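## Task

Remove the black key fob from the drawer of the small wooden box and set it directly on the open table surface, not on top of anything. Then close the drawer. The box must stay roughly in its current spot and orientation, and the other item must remain inside the drawer.

## Robot and tools

Robot: two arms, left_arm and right_arm, each with a two-finger gripper and a wrist camera. Each base sits on a tilted plate, and both plates hang from one metal frame behind the arms. For clearance checks a plate and its half of the frame count as part of that arm. Calibrated bases (scene frame): left_arm (+0.048, +0.320, +0.317) m, quat_wxyz (+0.957, -0.123, +0.264, +0.004); right_arm (+0.034, -0.209, +0.317) m, quat_wxyz (+0.957, +0.118, +0.266, +0.011).

Frame: one scene frame for everything. Origin is at table-top height, halfway between the nominal bases. +z is up, +x points out over the table, +y is toward left_arm. Arm names do not match image left/right. A gripper's fingers point along its own +z and open and close along its own y. end_effector_position is the point between the pads, just under 1 cm behind the tips. Reported position and orientation can be off by a few centimetres, worse at long reach.

Row format (used by every motion tool): one list of 16 numbers covering both arms, even if only one moves: left x, y, z (metres), qw, qx, qy, qz (w first), opening, then the same eight for right_arm. Positions and quaternions are absolute targets (poses) in the scene frame, not offsets. Opening runs from -1 (closed, 0 mm gap) to +1 (fully open, about 87 mm); 0 is about 43 mm, +0.5 about 69 mm, -0.5 about 18 mm. To keep an arm still, repeat its last reported pose and desired opening exactly; to keep an orientation, resend the same target quaternion rather than the drifting reported one.

Tools:
- execute_actions(actions, cameras). actions is an empty list (look: returns state and pictures), one action {"rows": [...], "steps": n} with 1 to 15 rows and n from 5 to 15 (default 15; each step is 1/30 s; the last row repeats to fill the steps), or one wait {"steps": n} with n up to 300, counted from the previous result, so reply time is included. Rows here are refused if a target is more than 0.6 m from the arm's last reported position along any gripper axis; a refused call moves nothing. Results are captured 5 steps before an action ends; those steps run afterwards. Pictures come only for an empty list or when cameras asks.
- move(target, speed, blend, blocking, cameras). target is one 16-number row or a list of up to 15 rows (no 0.6 m limit). Each gripper follows a straight line toward its pose; all paths finish together, take at least 0.5 s, and are cut off at 10 s. speed is in m/s, 0.002 to 2.9, default 0.25 (rotation capped at twice that in rad/s); one value or one per target. blend (metres, default 0) rounds corners at intermediate targets. blocking=false returns after about 0.5 s while motion continues. Paths do not avoid obstacles or the other arm. Opening changes in the first target are sent at the start; later ones on arrival, after everything settles.
- wait(seconds 0 to 10, cameras): lets time pass, ends early if a move finishes.
- stop(cameras): brakes a running move; fingers continue.
- zoom_image(camera, region): region [x0, y0, x1, y1] in pixels, top-left origin, at most 504x504, on one of cam_high, cam_low, cam_left_wrist, cam_right_wrist (each 672x504), from the latest images.
- finished_scene(scene): ends scene 1 or 2 and loads the next task; irreversible. Start each scene (or resume) with execute_actions and an empty list.

Results: each arm's end_effector_position, end_effector_quat_wxyz, Hand target (pose currently being driven toward), joint positions (last is gripper, 0 closed to 1 open), joint velocities ("within noise" means still), joint torques (include arm weight; first three wrap at ±28 N m), and grip_measured on the opening scale. move adds a "move:" line: done (within 10 mm and 2 degrees), off_target, moving, held or fault, plus limits such as paced (pose clipped) or held (steps withheld, e.g. by the arm-proximity clearance check). Done does not mean no contact. MOTOR HOT appears at 75 °C; at 90 °C an OVER-TEMPERATURE FAULT folds that arm and it stays idle.

Behaviour: the controller limits each step's orientation change to 40 degrees from the measured one and uses damped inverse kinematics, favouring position. Friction and weight can leave the gripper low, short or tilted; small moves may not happen or may go sideways, so check pose after each move and correct tilt. Avoid paths near an arm's own base (go around it) and wrists near the first joint axis, which can flip the shoulder posture. Faster moves lag, stray and hit harder; targets far past a contact press harder.

Gripping: close to an opening about 0.04 below grip_measured at first contact for a firm grip, less for lighter. Readings may be off by about 1 mm. Fast closes can squeeze too hard.

Avoid: dropping or releasing moving objects, slamming, hard hits or pushes, any arm stop, arms or grippers pressing on each other (can end the scene), closing on the other arm's fingers, objects leaving the table, long stretched holds that heat motors, and shifting or turning the box. Loose objects may occasionally get a brief nudge. The simulation runs while you think; smooth, low-effort, quick motion is preferred.

Each tool is called as a command line: name --argument value for each argument, lists and objects as JSON in quotes; but a table of rows of numbers goes row by row, as --pt "numbers of a row", without its own name.

## Session

execute_actions --actions '[]' --cameras '["all"]'

Scene clock: 0.00 s of 6000.00 s.
left_arm: end_effector_position=(+0.0997, +0.1270, +0.2928) grip_measured=+1.000 end_effector_quat_wxyz=(-0.035, +0.687, +0.534, -0.491) | right_arm: end_effector_position=(+0.4544, -0.2631, +0.1802) grip_measured=+1.000 end_effector_quat_wxyz=(+0.210, +0.029, +0.971, -0.113)
Joint positions: left_arm=[-0.98 1.553 0.577 -0.527 0.448 0.878 1] | right_arm=[0.037 1.58 0.906 0.109 0.457 -0.116 1]
Joint velocities: within noise
Joint torques (N m): no reading
Motor temperatures (°C): left_arm=[26 35 37 31 25 28 24] | right_arm=[25 31 31 31 29 29 29]
Heat: left arm: 37 °C; right arm: 31 °C.
Hand target: left_arm +0.1017, +0.1257, +0.2933; -0.031, +0.687, +0.534, -0.491 | right_arm +0.4616, -0.2645, +0.1866; +0.222, +0.034, +0.968, -0.113

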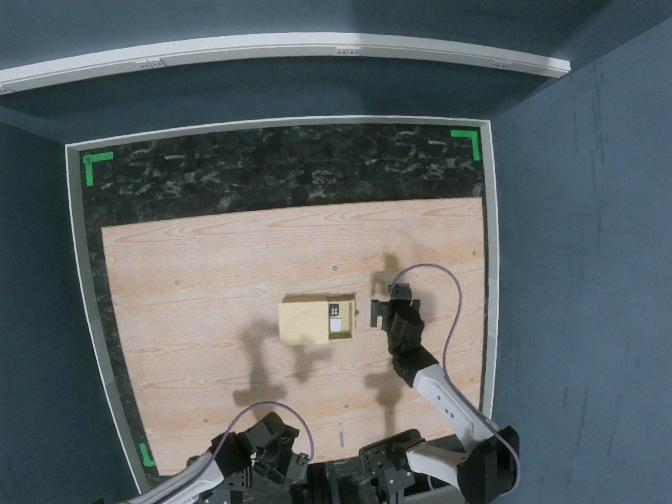

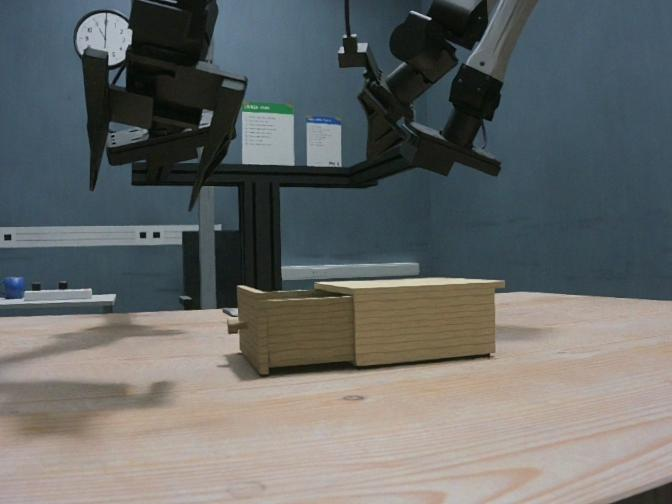

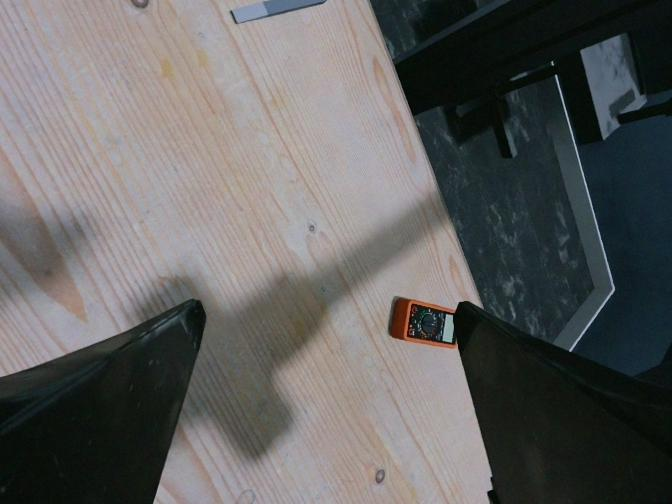

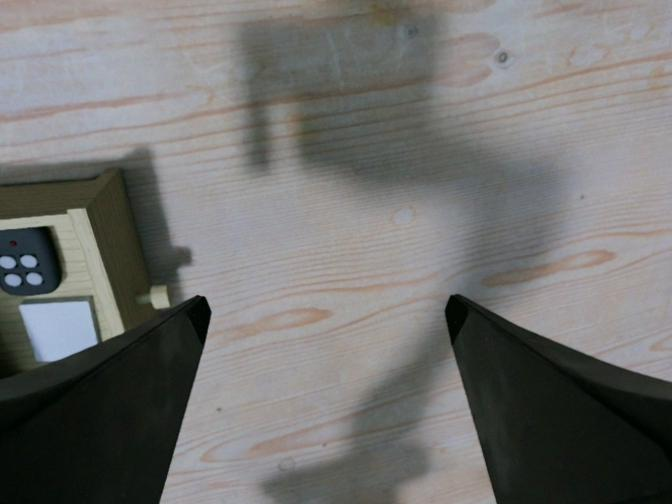

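zoom_image --camera "cam_high" --region '[260, 270, 380, 360]'

zoom_image --camera "cam_low" --region '[210, 260, 520, 390]'

zoom_image --camera "cam_right_wrist" --region '[0, 140, 240, 400]'

Scaled by 4.200 from the camera's 672x504 image, which has a finer 960x720 frame.

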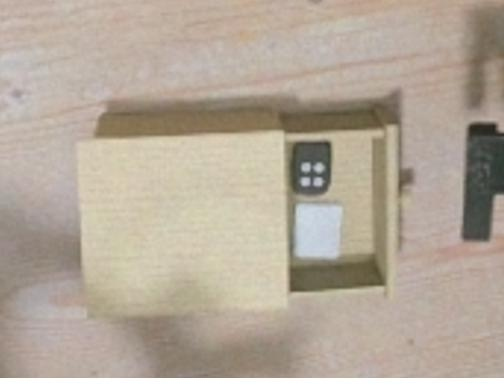

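Scaled by 1.626 from the camera's 672x504 image, which has a finer 960x720 frame.

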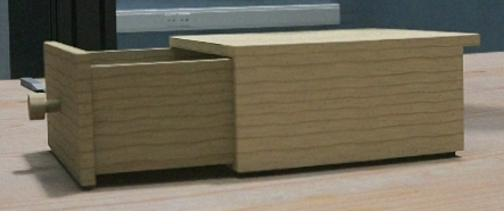

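Scaled by 1.938 from the camera's 672x504 image, which has a finer 960x720 frame.

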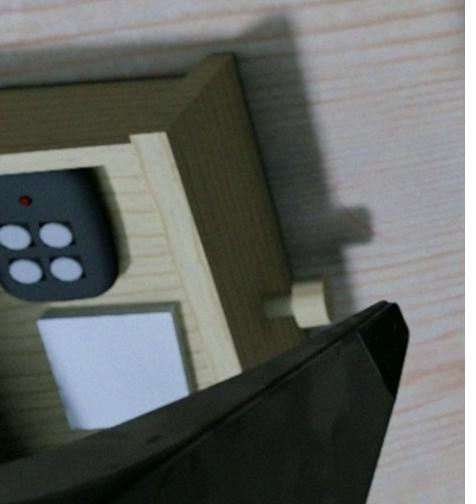

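move --target '[0.0997, 0.1270, 0.2928, -0.035, 0.687, 0.534, -0.491, 1, 0.46, -0.12, 0.18, 0.2079, 0, 0.9781, 0, 1]' --speed 0.25

Scene clock: 5.10 s of 6000.00 s.
left_arm: end_effector_position=(+0.0997, +0.1270, +0.2928) grip_measured=+1.000 end_effector_quat_wxyz=(-0.035, +0.687, +0.534, -0.491) | right_arm: end_effector_position=(+0.4549, -0.1238, +0.1807) grip_measured=+1.000 end_effector_quat_wxyz=(+0.206, -0.006, +0.978, -0.001)
Joint positions: left_arm=[-0.98 1.553 0.577 -0.527 0.448 0.878 1] | right_arm=[0.33 1.705 0.991 0.047 0.464 0.059 1]
Joint velocities: within noise
Joint torques (N m): left_arm=[-3.23 -4.07 3.73 0.42 0.54 0.18] | right_arm=[4.29 -6.26 7.31 0.82 0.07 -0.03]
Motor temperatures (°C): left_arm=[26 36 38 31 25 28 24] | right_arm=[25 32 32 31 29 29 29]
Heat: left arm: 38 °C; right arm: 32 °C.
Hand target: left_arm +0.0997, +0.1270, +0.2927; -0.035, +0.687, +0.534, -0.491 | right_arm +0.4598, -0.1200, +0.1800; +0.208, +0.000, +0.978, +0.000
Off the commanded pose: left_arm 0.000 m, 0 deg | right_arm 0.006 m, 1 deg.
Kept back: nothing.
move: done
camera_calibration:
cam_right_wrist: T_world_to_cam=[[0.0304595, -0.999472, 0.0112837, -0.141387], [-0.894282, -0.0222078, 0.446952, 0.343035], [-0.446466, -0.0237048, -0.894487, 0.498213], [0, 0, 0, 1]] pos_world=[0.533511, -0.121884, 0.29392]

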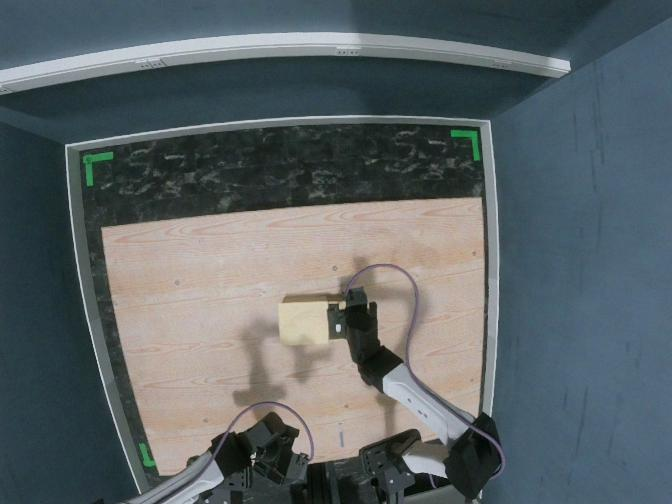

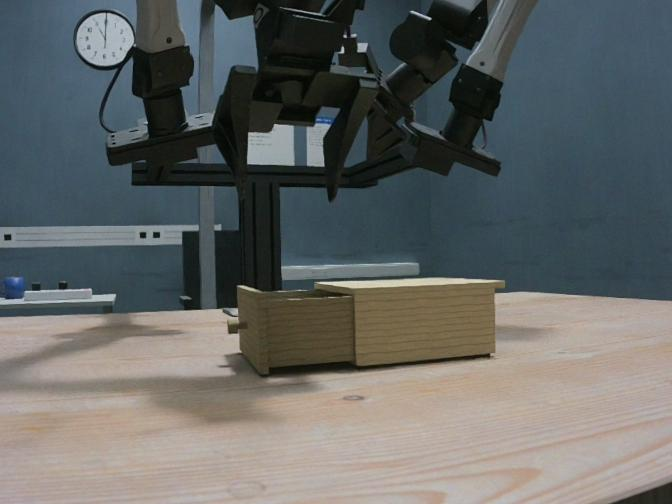

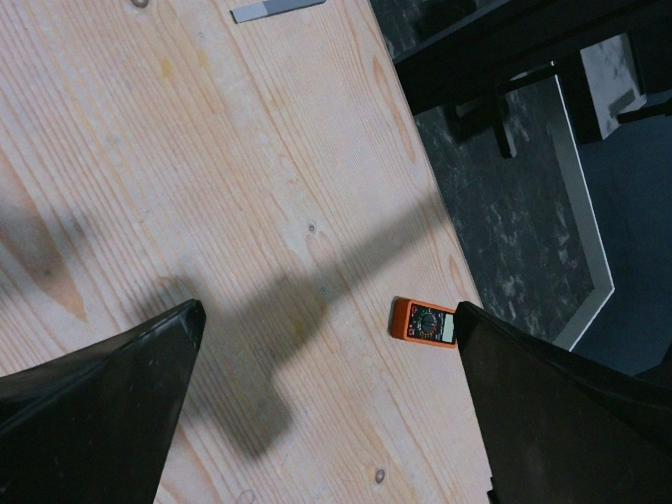

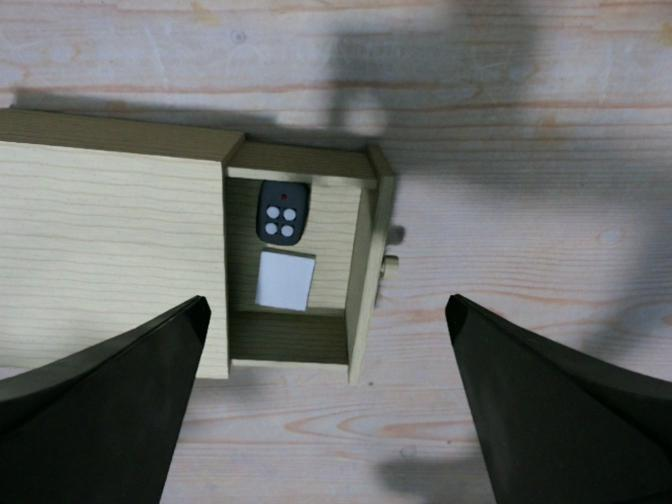

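zoom_image --camera "cam_right_wrist" --region '[190, 90, 430, 390]'

zoom_image --camera "cam_low" --region '[200, 40, 520, 400]'

Scaled by 1.680 from the camera's 672x504 image, which has a finer 960x720 frame.

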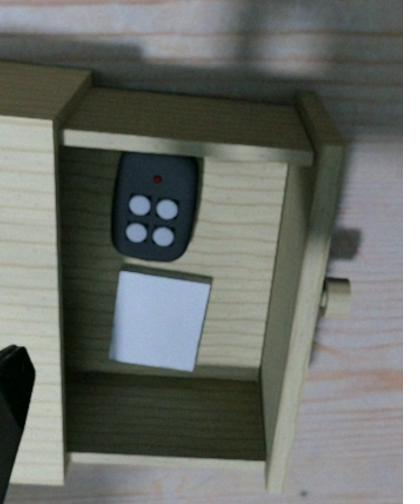

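Scaled by 1.400 from the camera's 672x504 image, which has a finer 960x720 frame.

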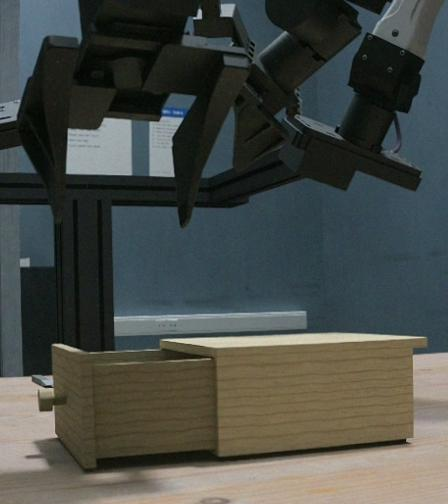

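zoom_image --camera "cam_right_wrist" --region '[420, 270, 672, 504]'

zoom_image --camera "cam_low" --region '[210, 50, 390, 210]'

Scaled by 2.000 from the camera's 672x504 image, which has a finer 960x720 frame.

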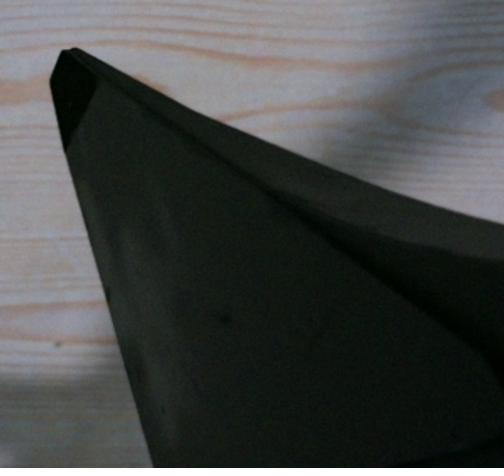

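Scaled by 2.800 from the camera's 672x504 image, which has a finer 960x720 frame.

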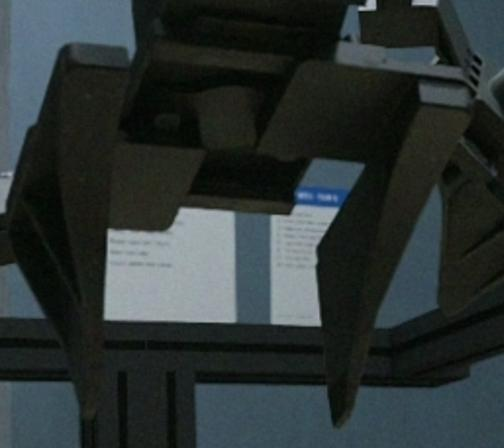

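move --target '[0.0997, 0.1270, 0.2928, -0.035, 0.687, 0.534, -0.491, 1, 0.438, -0.090, 0.11, 0.2096, 0.0479, 0.9734, 0.0789, 0.1]' --speed 0.2

Scene clock: 11.70 s of 6000.00 s.
left_arm: end_effector_position=(+0.0997, +0.1270, +0.2928) grip_measured=+1.000 end_effector_quat_wxyz=(-0.035, +0.687, +0.534, -0.491) | right_arm: end_effector_position=(+0.4379, -0.0890, +0.1156) grip_measured=+0.100 end_effector_quat_wxyz=(+0.208, +0.039, +0.974, +0.077)
Joint positions: left_arm=[-0.98 1.553 0.577 -0.527 0.448 0.878 1] | right_arm=[0.286 1.911 0.924 0.352 0.296 0.143 0.55]
Joint velocities: within noise
Joint torques (N m): left_arm=[-3.19 -4.04 3.78 0.43 0.54 0.18] | right_arm=[3.19 -6.38 3.38 1.12 -0.17 -0.05]
Motor temperatures (°C): left_arm=[26 36 38 31 25 28 24] | right_arm=[26 33 32 32 28 29 29]
Heat: left arm: 38 °C; right arm: 33 °C.
Hand target: left_arm +0.0997, +0.1270, +0.2927; -0.035, +0.687, +0.534, -0.491 | right_arm +0.4381, -0.0901, +0.1102; +0.210, +0.048, +0.973, +0.079
Off the commanded pose: left_arm 0.000 m, 0 deg | right_arm 0.006 m, 1 deg.
Kept back: nothing.
move: done
camera_calibration:
cam_right_wrist: T_world_to_cam=[[-0.0251055, -0.986956, -0.15902, -0.0602367], [-0.898315, -0.0475232, 0.436775, 0.358381], [-0.438635, 0.153815, -0.885404, 0.444542], [0, 0, 0, 1]] pos_world=[0.515419, -0.110797, 0.227489]

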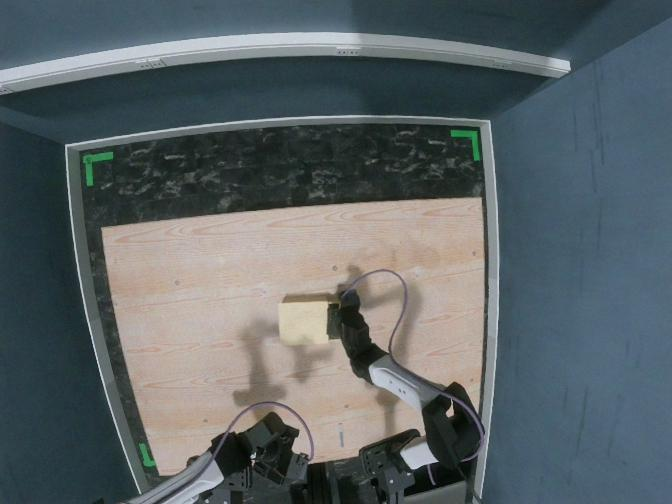

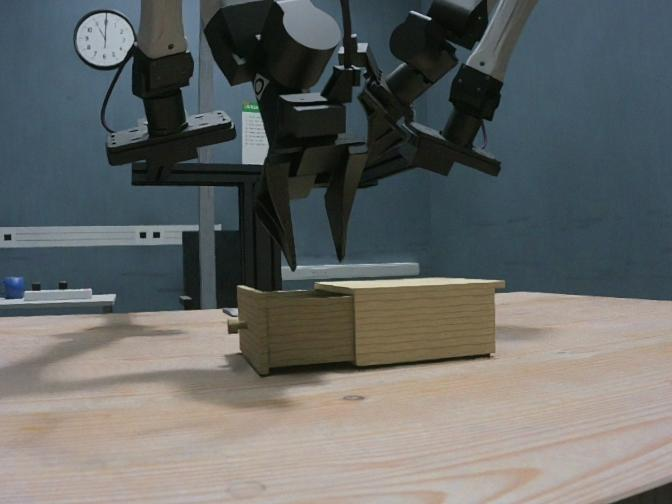

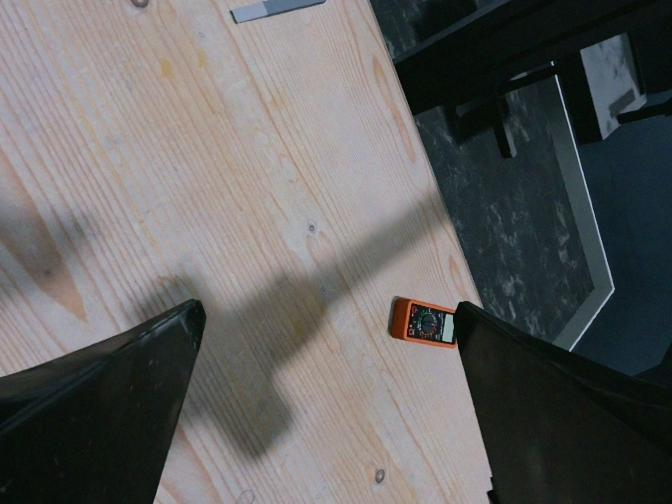

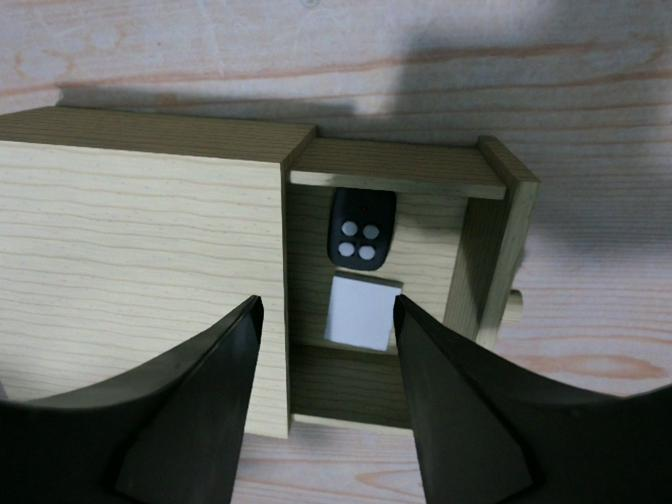

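zoom_image --camera "cam_low" --region '[220, 130, 400, 390]'

zoom_image --camera "cam_right_wrist" --region '[180, 120, 560, 450]'

Scaled by 1.938 from the camera's 672x504 image, which has a finer 960x720 frame.

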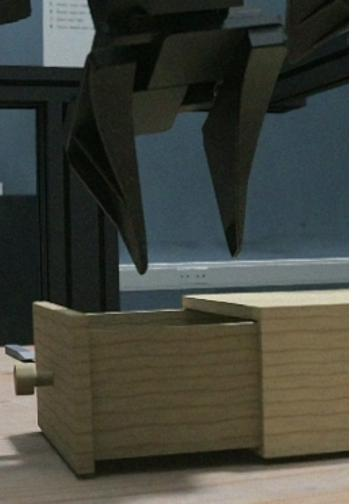

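Scaled by 1.326 from the camera's 672x504 image, which has a finer 960x720 frame.

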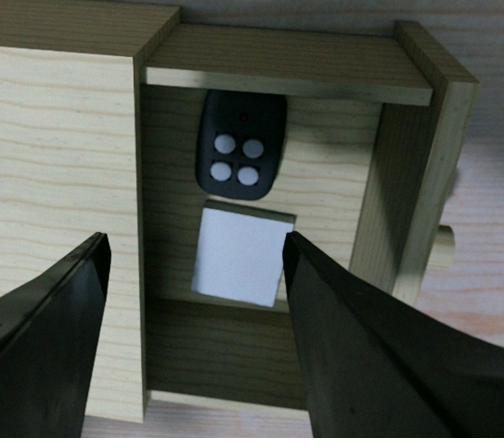

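move --pt "0.0997 0.1270 0.2928 -0.035 0.687 0.534 -0.491 1 0.400 -0.136 0.105 0.2078 0.0299 0.9776 -0.0064 -0.95" --pt "0.0997 0.1270 0.2928 -0.035 0.687 0.534 -0.491 1 0.400 -0.137 0.060 0.2078 0.0299 0.9776 -0.0064 -0.95" --speed '[0.2, 0.12]'

Scene clock: 16.27 s of 6000.00 s.
left_arm: end_effector_position=(+0.0997, +0.1270, +0.2928) grip_measured=+1.000 end_effector_quat_wxyz=(-0.035, +0.687, +0.534, -0.491) | right_arm: end_effector_position=(+0.3947, -0.1356, +0.0635) grip_measured=-0.950 end_effector_quat_wxyz=(+0.200, +0.028, +0.979, -0.007)
Joint positions: left_arm=[-0.98 1.553 0.577 -0.527 0.448 0.878 1] | right_arm=[0.211 2.051 0.803 0.598 0.395 0.048 0.025]
Joint velocities: within noise
Joint torques (N m): left_arm=[-3.18 -4.1 3.78 0.43 0.53 0.18] | right_arm=[2.84 -6.05 2.74 1.08 -0.08 -0.22]
Motor temperatures (°C): left_arm=[26 36 38 31 25 28 24] | right_arm=[26 33 32 32 28 29 29]
Heat: left arm: 38 °C; right arm: 33 °C.
Hand target: left_arm +0.0997, +0.1270, +0.2927; -0.035, +0.687, +0.534, -0.491 | right_arm +0.3999, -0.1371, +0.0602; +0.208, +0.030, +0.978, -0.006
Off the commanded pose: left_arm 0.000 m, 0 deg | right_arm 0.007 m, 1 deg.
Kept back: nothing.
move: done
camera_calibration:
cam_right_wrist: T_world_to_cam=[[-0.0372706, -0.999258, 0.00973661, -0.123179], [-0.88831, 0.0375922, 0.457702, 0.34631], [-0.457729, 0.00840971, -0.889052, 0.374746], [0, 0, 0, 1]] pos_world=[0.474572, -0.139258, 0.175861]

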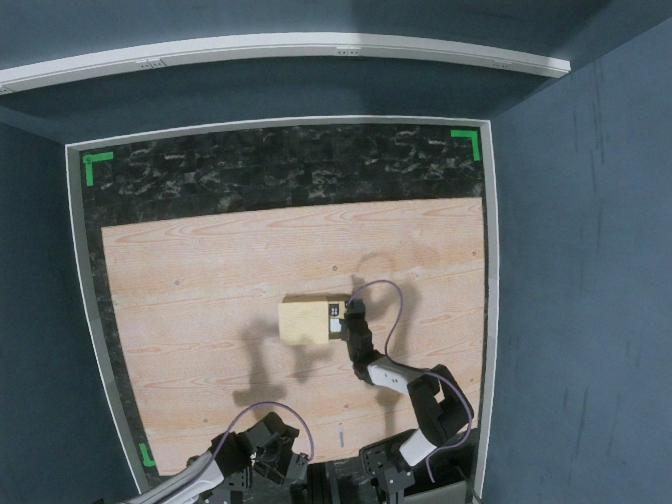

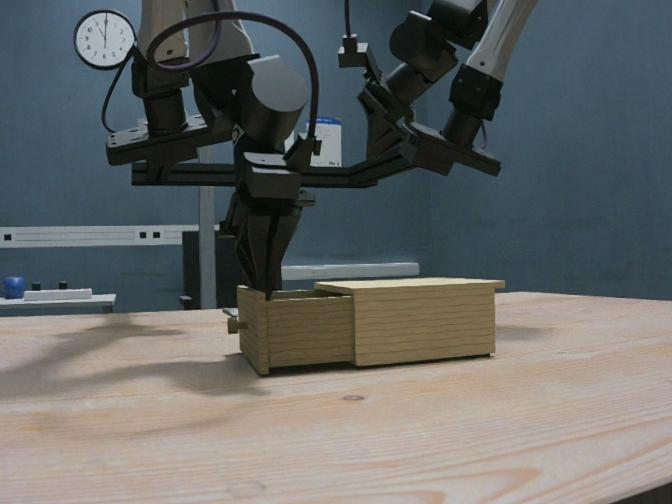

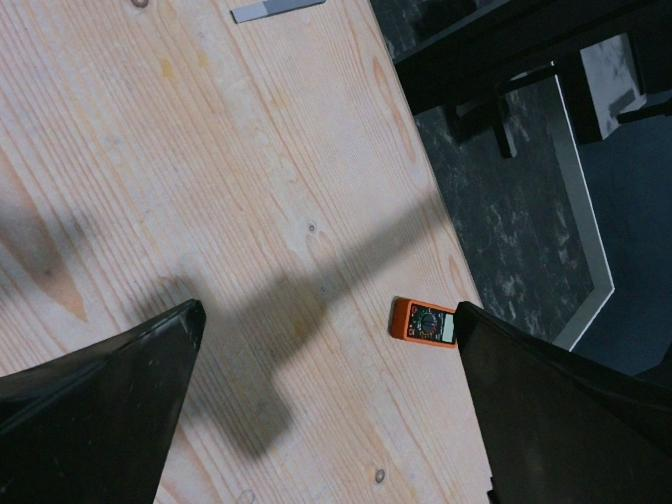

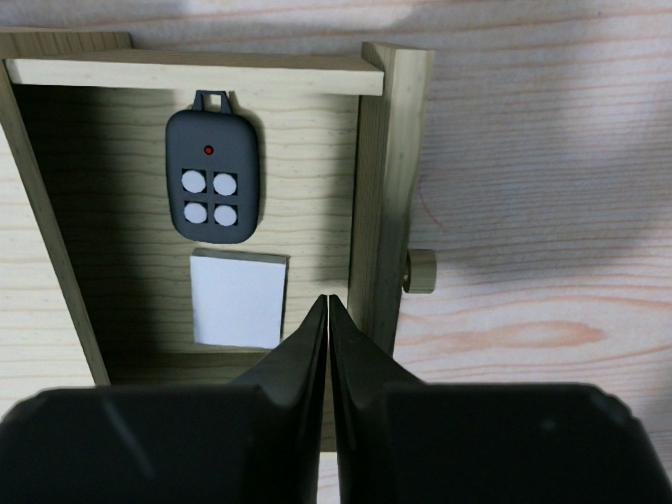

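move --pt "0.0997 0.1270 0.2928 -0.035 0.687 0.534 -0.491 1 0.402 -0.138 0.035 0.2078 0.0299 0.9776 -0.0064 -0.95" --pt "0.0997 0.1270 0.2928 -0.035 0.687 0.534 -0.491 1 0.402 -0.174 0.035 0.2078 0.0299 0.9776 -0.0064 -0.95" --speed '[0.1, 0.06]'

Scene clock: 18.07 s of 6000.00 s.
left_arm: end_effector_position=(+0.0997, +0.1270, +0.2928) grip_measured=+1.000 end_effector_quat_wxyz=(-0.035, +0.687, +0.534, -0.491) | right_arm: end_effector_position=(+0.3978, -0.1554, +0.0324) grip_measured=-0.950 end_effector_quat_wxyz=(+0.201, +0.028, +0.979, +0.018)
Joint positions: left_arm=[-0.98 1.553 0.577 -0.527 0.448 0.878 1] | right_arm=[0.102 2.145 0.839 0.68 0.257 -0.011 0.025]
Joint velocities: within noise
Joint torques (N m): left_arm=[-3.25 -4.08 3.7 0.42 0.54 0.19] | right_arm=[0.98 -8.92 0.4 0.98 0.27 -0.37]
Motor temperatures (°C): left_arm=[26 37 38 31 25 28 24] | right_arm=[26 33 32 32 28 29 29]
Heat: left arm: 38 °C; right arm: 33 °C.
Hand target: left_arm +0.0997, +0.1270, +0.2927; -0.035, +0.687, +0.534, -0.491 | right_arm +0.4017, -0.1737, +0.0349; +0.207, +0.030, +0.978, -0.006
Off the commanded pose: left_arm 0.000 m, 0 deg | right_arm 0.019 m, 3 deg.
Kept back: nothing.
move: off_target (right_arm)
camera_calibration:
cam_right_wrist: T_world_to_cam=[[-0.0276904, -0.998826, -0.0397542, -0.144676], [-0.890239, 0.00655282, 0.455447, 0.360129], [-0.454651, 0.0480022, -0.889375, 0.353618], [0, 0, 0, 1]] pos_world=[0.477368, -0.16384, 0.144728]

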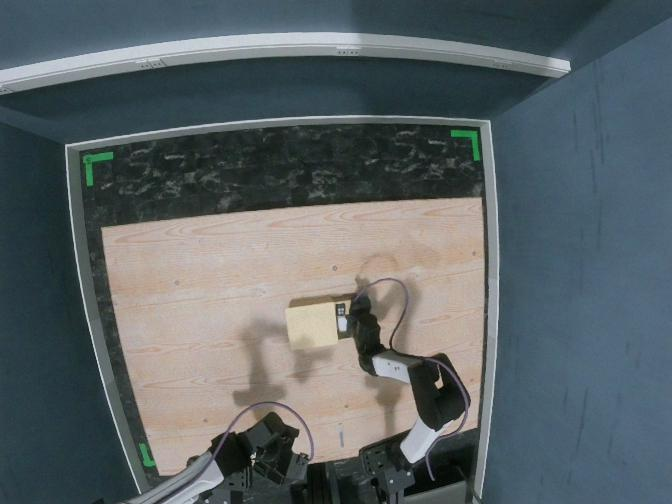

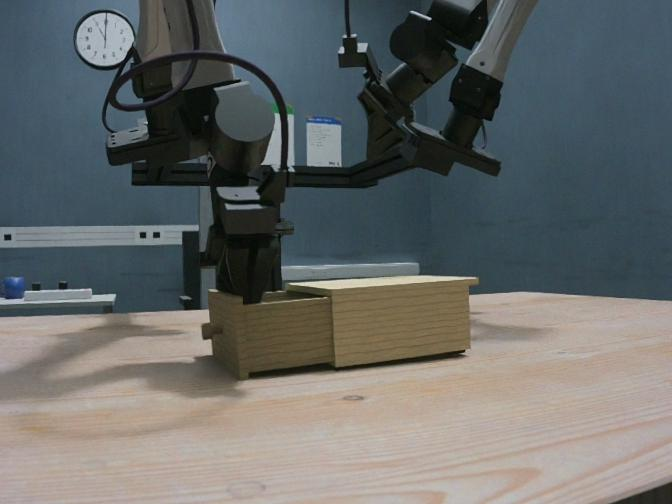

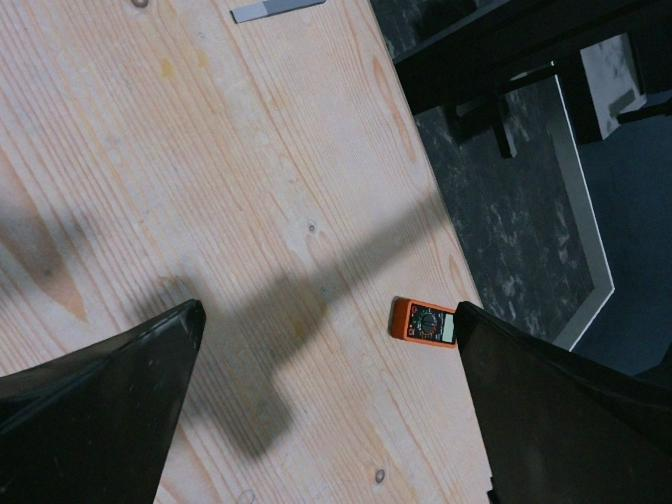

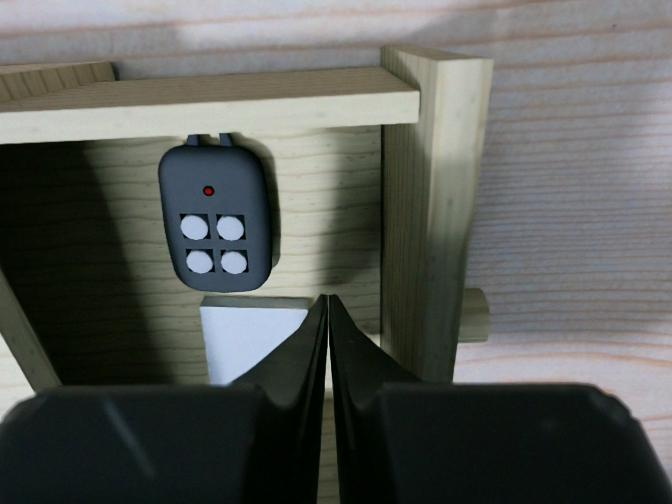

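move --pt "0.0997 0.1270 0.2928 -0.035 0.687 0.534 -0.491 1 0.402 -0.147 0.04 0.2078 0.0299 0.9776 -0.0064 -0.95" --pt "0.0997 0.1270 0.2928 -0.035 0.687 0.534 -0.491 1 0.405 -0.145 0.13 0.2078 0.0299 0.9776 -0.0064 -0.95" --speed '[0.1, 0.2]'

zoom_image --camera "cam_high" --region '[260, 270, 380, 360]'

zoom_image --camera "cam_low" --region '[180, 240, 520, 390]'

Scene clock: 20.33 s of 6000.00 s.
left_arm: end_effector_position=(+0.0997, +0.1270, +0.2928) grip_measured=+1.000 end_effector_quat_wxyz=(-0.035, +0.687, +0.534, -0.491) | right_arm: end_effector_position=(+0.4001, -0.1454, +0.1213) grip_measured=-0.950 end_effector_quat_wxyz=(+0.198, +0.023, +0.980, -0.006)
Joint positions: left_arm=[-0.98 1.553 0.577 -0.527 0.448 0.878 1] | right_arm=[0.239 1.797 0.751 0.384 0.412 0.06 0.025]
Joint velocities: within noise
Joint torques (N m): left_arm=[-3.21 -4.05 3.79 0.43 0.53 0.17] | right_arm=[4.49 -9.21 2.58 0.85 0.13 -0.02]
Motor temperatures (°C): left_arm=[26 37 38 31 25 28 24] | right_arm=[26 33 32 32 28 29 29]
Heat: left arm: 38 °C; right arm: 33 °C.
Hand target: left_arm +0.0997, +0.1270, +0.2927; -0.035, +0.687, +0.534, -0.491 | right_arm +0.4050, -0.1450, +0.1297; +0.208, +0.030, +0.978, -0.006
Off the commanded pose: left_arm 0.000 m, 0 deg | right_arm 0.010 m, 1 deg.
Kept back: nothing.
move: done
camera_calibration:
cam_right_wrist: T_world_to_cam=[[-0.0273871, -0.999585, 0.00890555, -0.137239], [-0.886136, 0.0283997, 0.462553, 0.322269], [-0.462614, 0.00477645, -0.886547, 0.429785], [0, 0, 0, 1]] pos_world=[0.48064, -0.148387, 0.23318]

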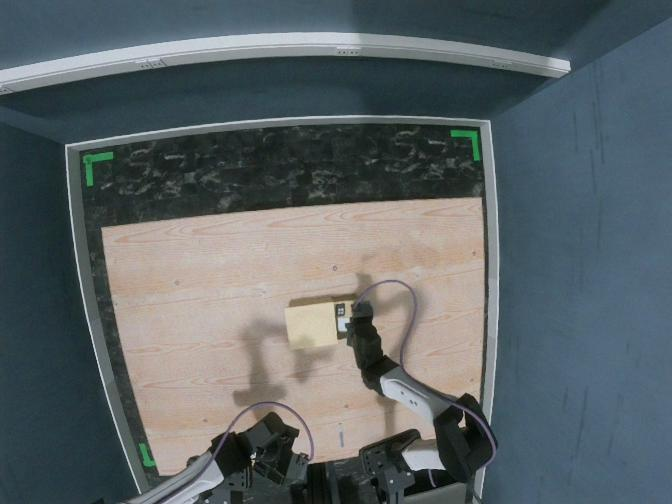

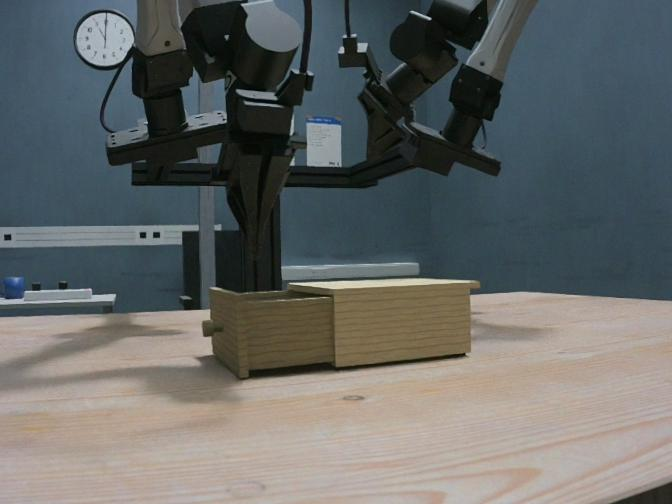

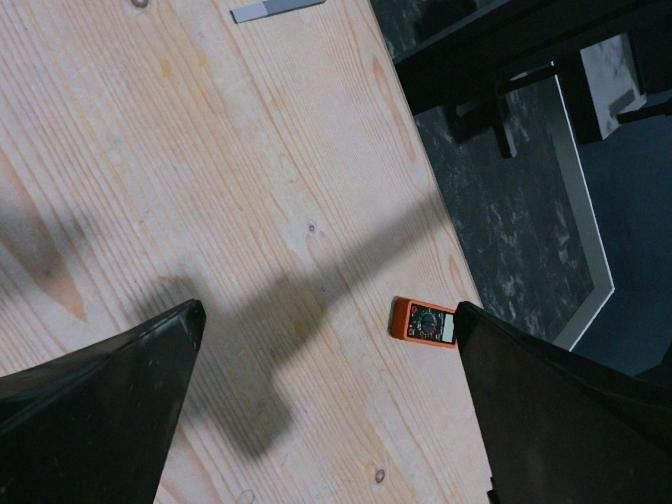

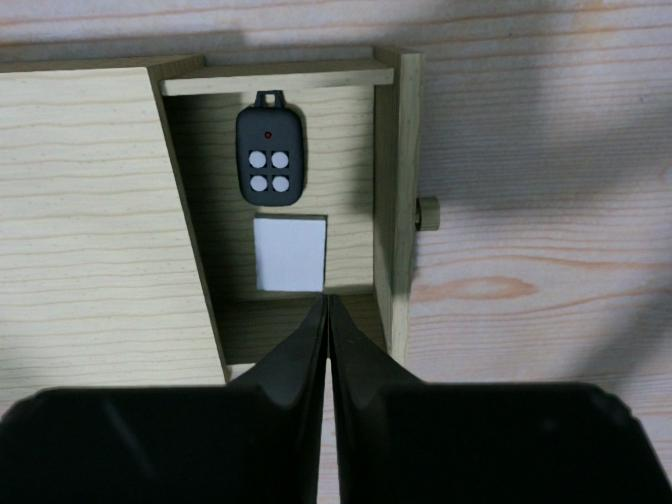

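Scaled by 4.200 from the camera's 672x504 image, which has a finer 960x720 frame.

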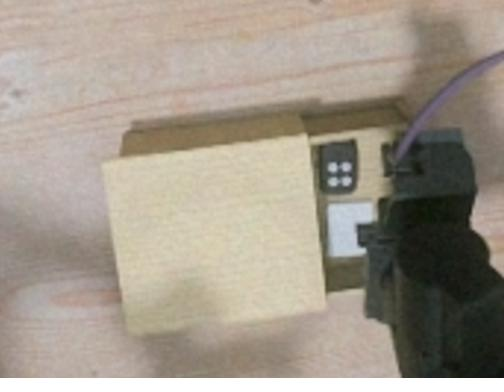

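Scaled by 1.482 from the camera's 672x504 image, which has a finer 960x720 frame.

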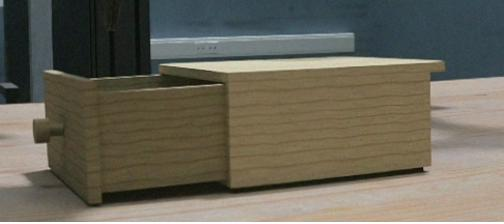

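move --target '[0.0997, 0.1270, 0.2928, -0.035, 0.687, 0.534, -0.491, 1, 0.429, -0.1185, 0.10, 0.2096, 0.0479, 0.9734, 0.0789, 0.06]' --speed 0.2

zoom_image --camera "cam_right_wrist" --region '[140, 60, 540, 400]'

zoom_image --camera "cam_low" --region '[180, 130, 400, 390]'

Scene clock: 23.03 s of 6000.00 s.
left_arm: end_effector_position=(+0.0997, +0.1270, +0.2928) grip_measured=+1.000 end_effector_quat_wxyz=(-0.035, +0.687, +0.534, -0.491) | right_arm: end_effector_position=(+0.4212, -0.1182, +0.1034) grip_measured=+0.060 end_effector_quat_wxyz=(+0.201, +0.037, +0.976, +0.075)
Joint positions: left_arm=[-0.98 1.553 0.577 -0.527 0.448 0.878 1] | right_arm=[0.204 1.894 0.841 0.415 0.231 0.093 0.53]
Joint velocities: within noise
Joint torques (N m): left_arm=[-3.18 -4.05 3.78 0.43 0.53 0.18] | right_arm=[2.58 -6.06 4.57 1.12 -0.13 -0.1]
Motor temperatures (°C): left_arm=[26 37 38 30 25 28 24] | right_arm=[26 34 32 32 28 29 29]
Heat: left arm: 38 °C; right arm: 34 °C.
Hand target: left_arm +0.0997, +0.1270, +0.2927; -0.035, +0.687, +0.534, -0.491 | right_arm +0.4289, -0.1187, +0.1003; +0.210, +0.048, +0.973, +0.079
Off the commanded pose: left_arm 0.000 m, 0 deg | right_arm 0.008 m, 2 deg.
Kept back: nothing.
move: done
camera_calibration:
cam_right_wrist: T_world_to_cam=[[-0.0232164, -0.987511, -0.155833, -0.0925598], [-0.89176, -0.0500051, 0.449737, 0.342941], [-0.451913, 0.149407, -0.879462, 0.435478], [0, 0, 0, 1]] pos_world=[0.50047, -0.139318, 0.214329]

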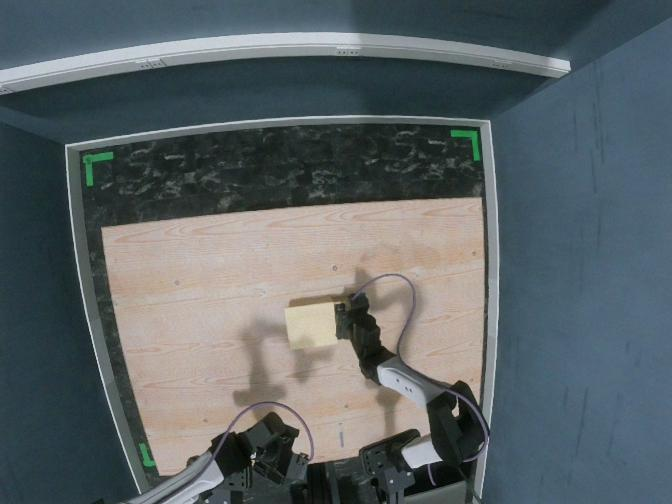

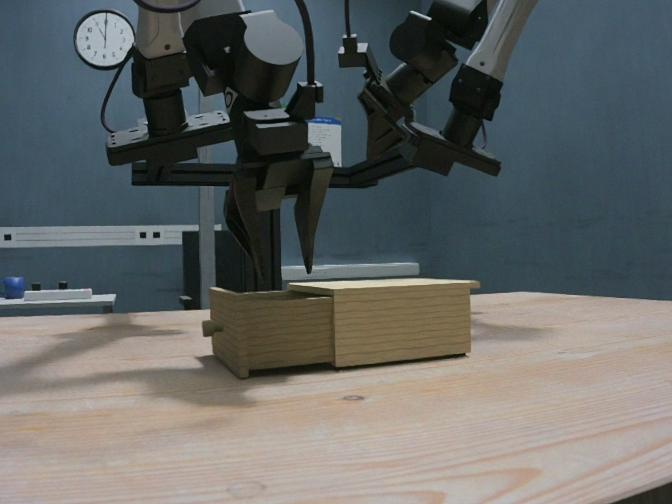

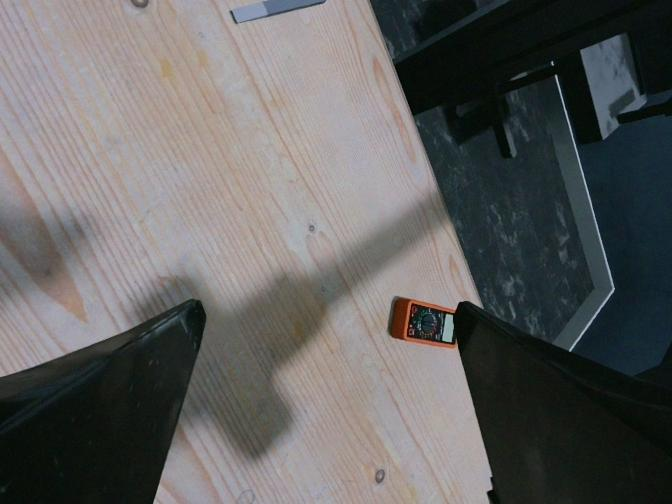

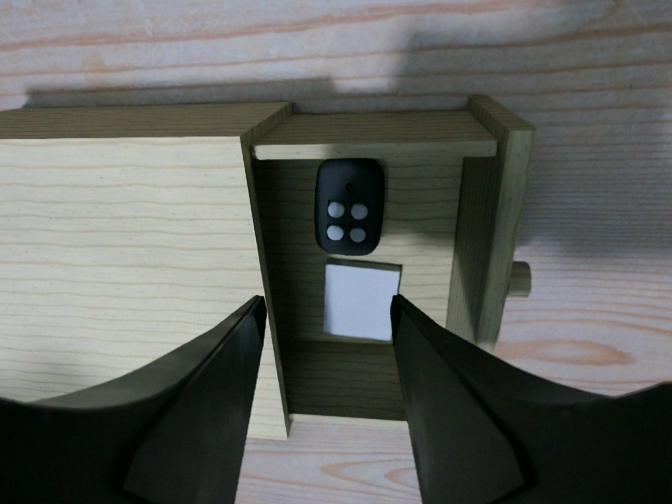

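Scaled by 1.260 from the camera's 672x504 image, which has a finer 960x720 frame.

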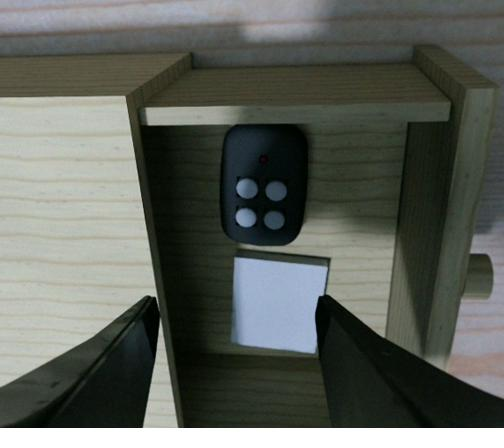

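Scaled by 1.938 from the camera's 672x504 image, which has a finer 960x720 frame.

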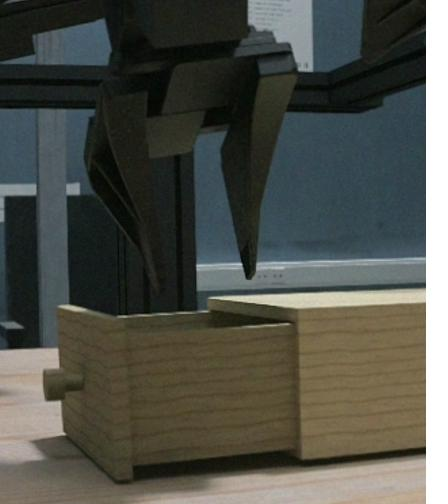

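move --target '[0.0997, 0.1270, 0.2928, -0.035, 0.687, 0.534, -0.491, 1, 0.433, -0.119, 0.032, 0.2096, 0.0479, 0.9734, 0.0789, 0.06]' --speed 0.08

zoom_image --camera "cam_right_wrist" --region '[140, 60, 540, 400]'

zoom_image --camera "cam_low" --region '[180, 130, 400, 390]'

Scene clock: 24.87 s of 6000.00 s.
left_arm: end_effector_position=(+0.0997, +0.1270, +0.2928) grip_measured=+1.000 end_effector_quat_wxyz=(-0.035, +0.687, +0.534, -0.491) | right_arm: end_effector_position=(+0.4265, -0.1262, +0.0397) grip_measured=+0.058 end_effector_quat_wxyz=(+0.198, +0.051, +0.977, +0.064)
Joint positions: left_arm=[-0.98 1.553 0.577 -0.527 0.448 0.878 1] | right_arm=[0.135 2.139 0.957 0.546 0.204 0.074 0.529]
Joint velocities: within noise
Joint torques (N m): left_arm=[-3.19 -4.07 3.81 0.43 0.54 0.17] | right_arm=[3.51 -5.03 4.15 1.31 -0.39 -0.25]
Motor temperatures (°C): left_arm=[27 37 39 30 25 28 24] | right_arm=[26 34 32 32 28 29 29]
Heat: left arm: 39 °C; right arm: 34 °C.
Hand target: left_arm +0.0997, +0.1270, +0.2927; -0.035, +0.687, +0.534, -0.491 | right_arm +0.4325, -0.1193, +0.0327; +0.209, +0.048, +0.974, +0.079
Off the commanded pose: left_arm 0.000 m, 0 deg | right_arm 0.012 m, 2 deg.
Kept back: nothing.
move: off_target (right_arm)
camera_calibration:
cam_right_wrist: T_world_to_cam=[[-0.0538839, -0.988963, -0.138019, -0.0980378], [-0.888414, -0.015621, 0.458776, 0.378403], [-0.455869, 0.147339, -0.877767, 0.384336], [0, 0, 0, 1]] pos_world=[0.506103, -0.147672, 0.150224]

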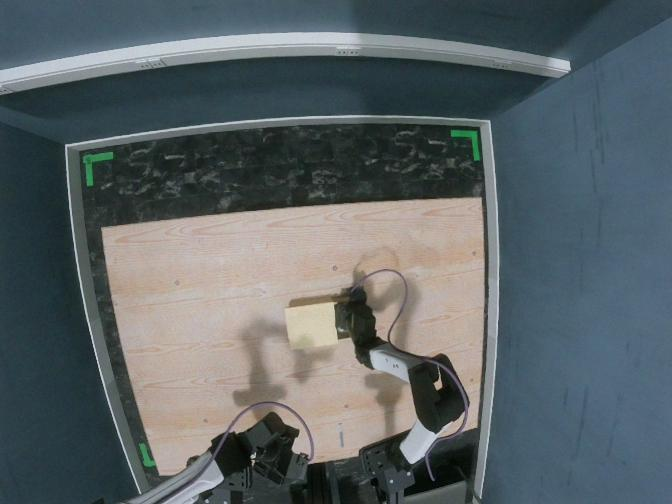

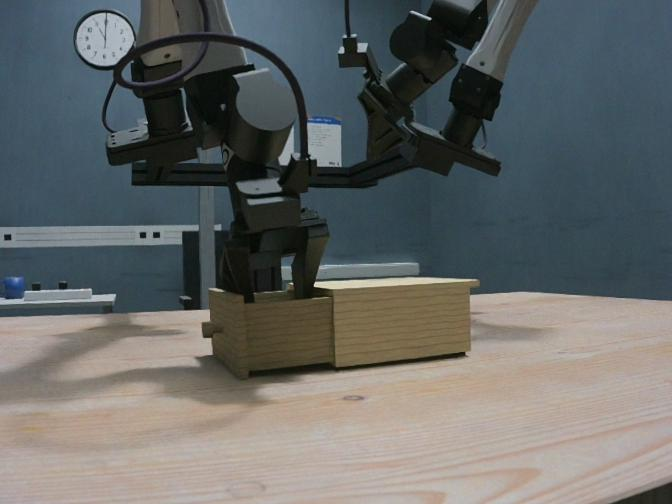

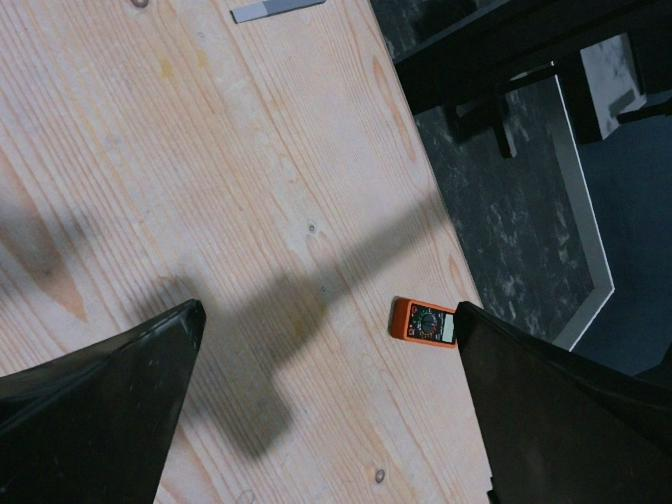

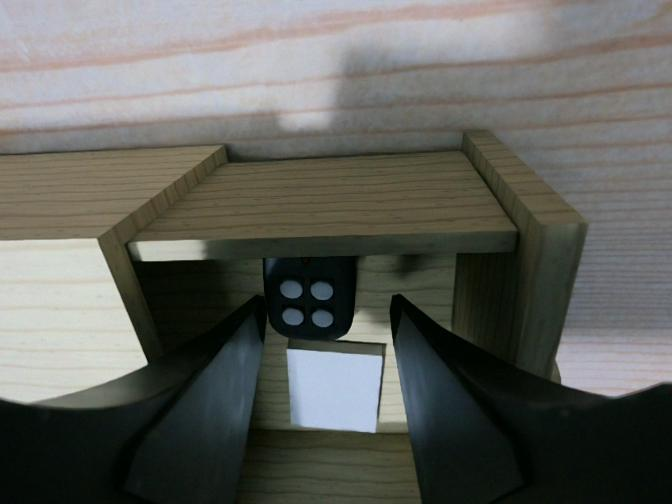

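Scaled by 1.260 from the camera's 672x504 image, which has a finer 960x720 frame.

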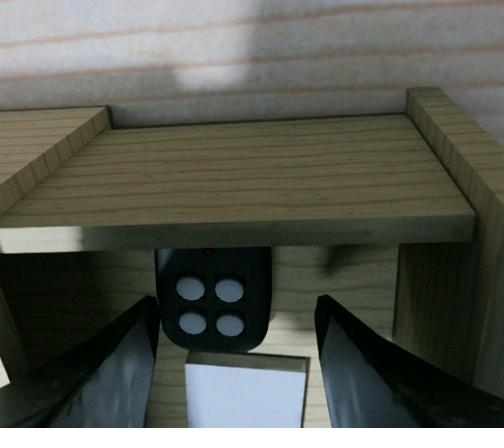

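Scaled by 1.938 from the camera's 672x504 image, which has a finer 960x720 frame.

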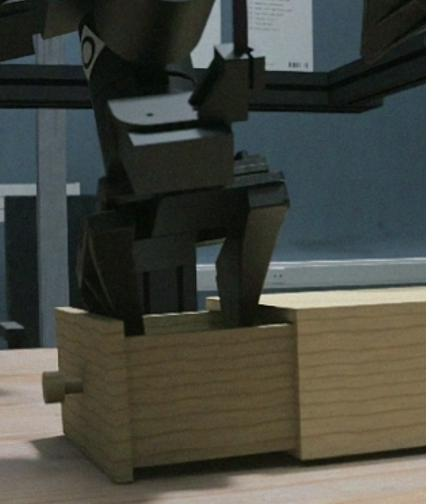

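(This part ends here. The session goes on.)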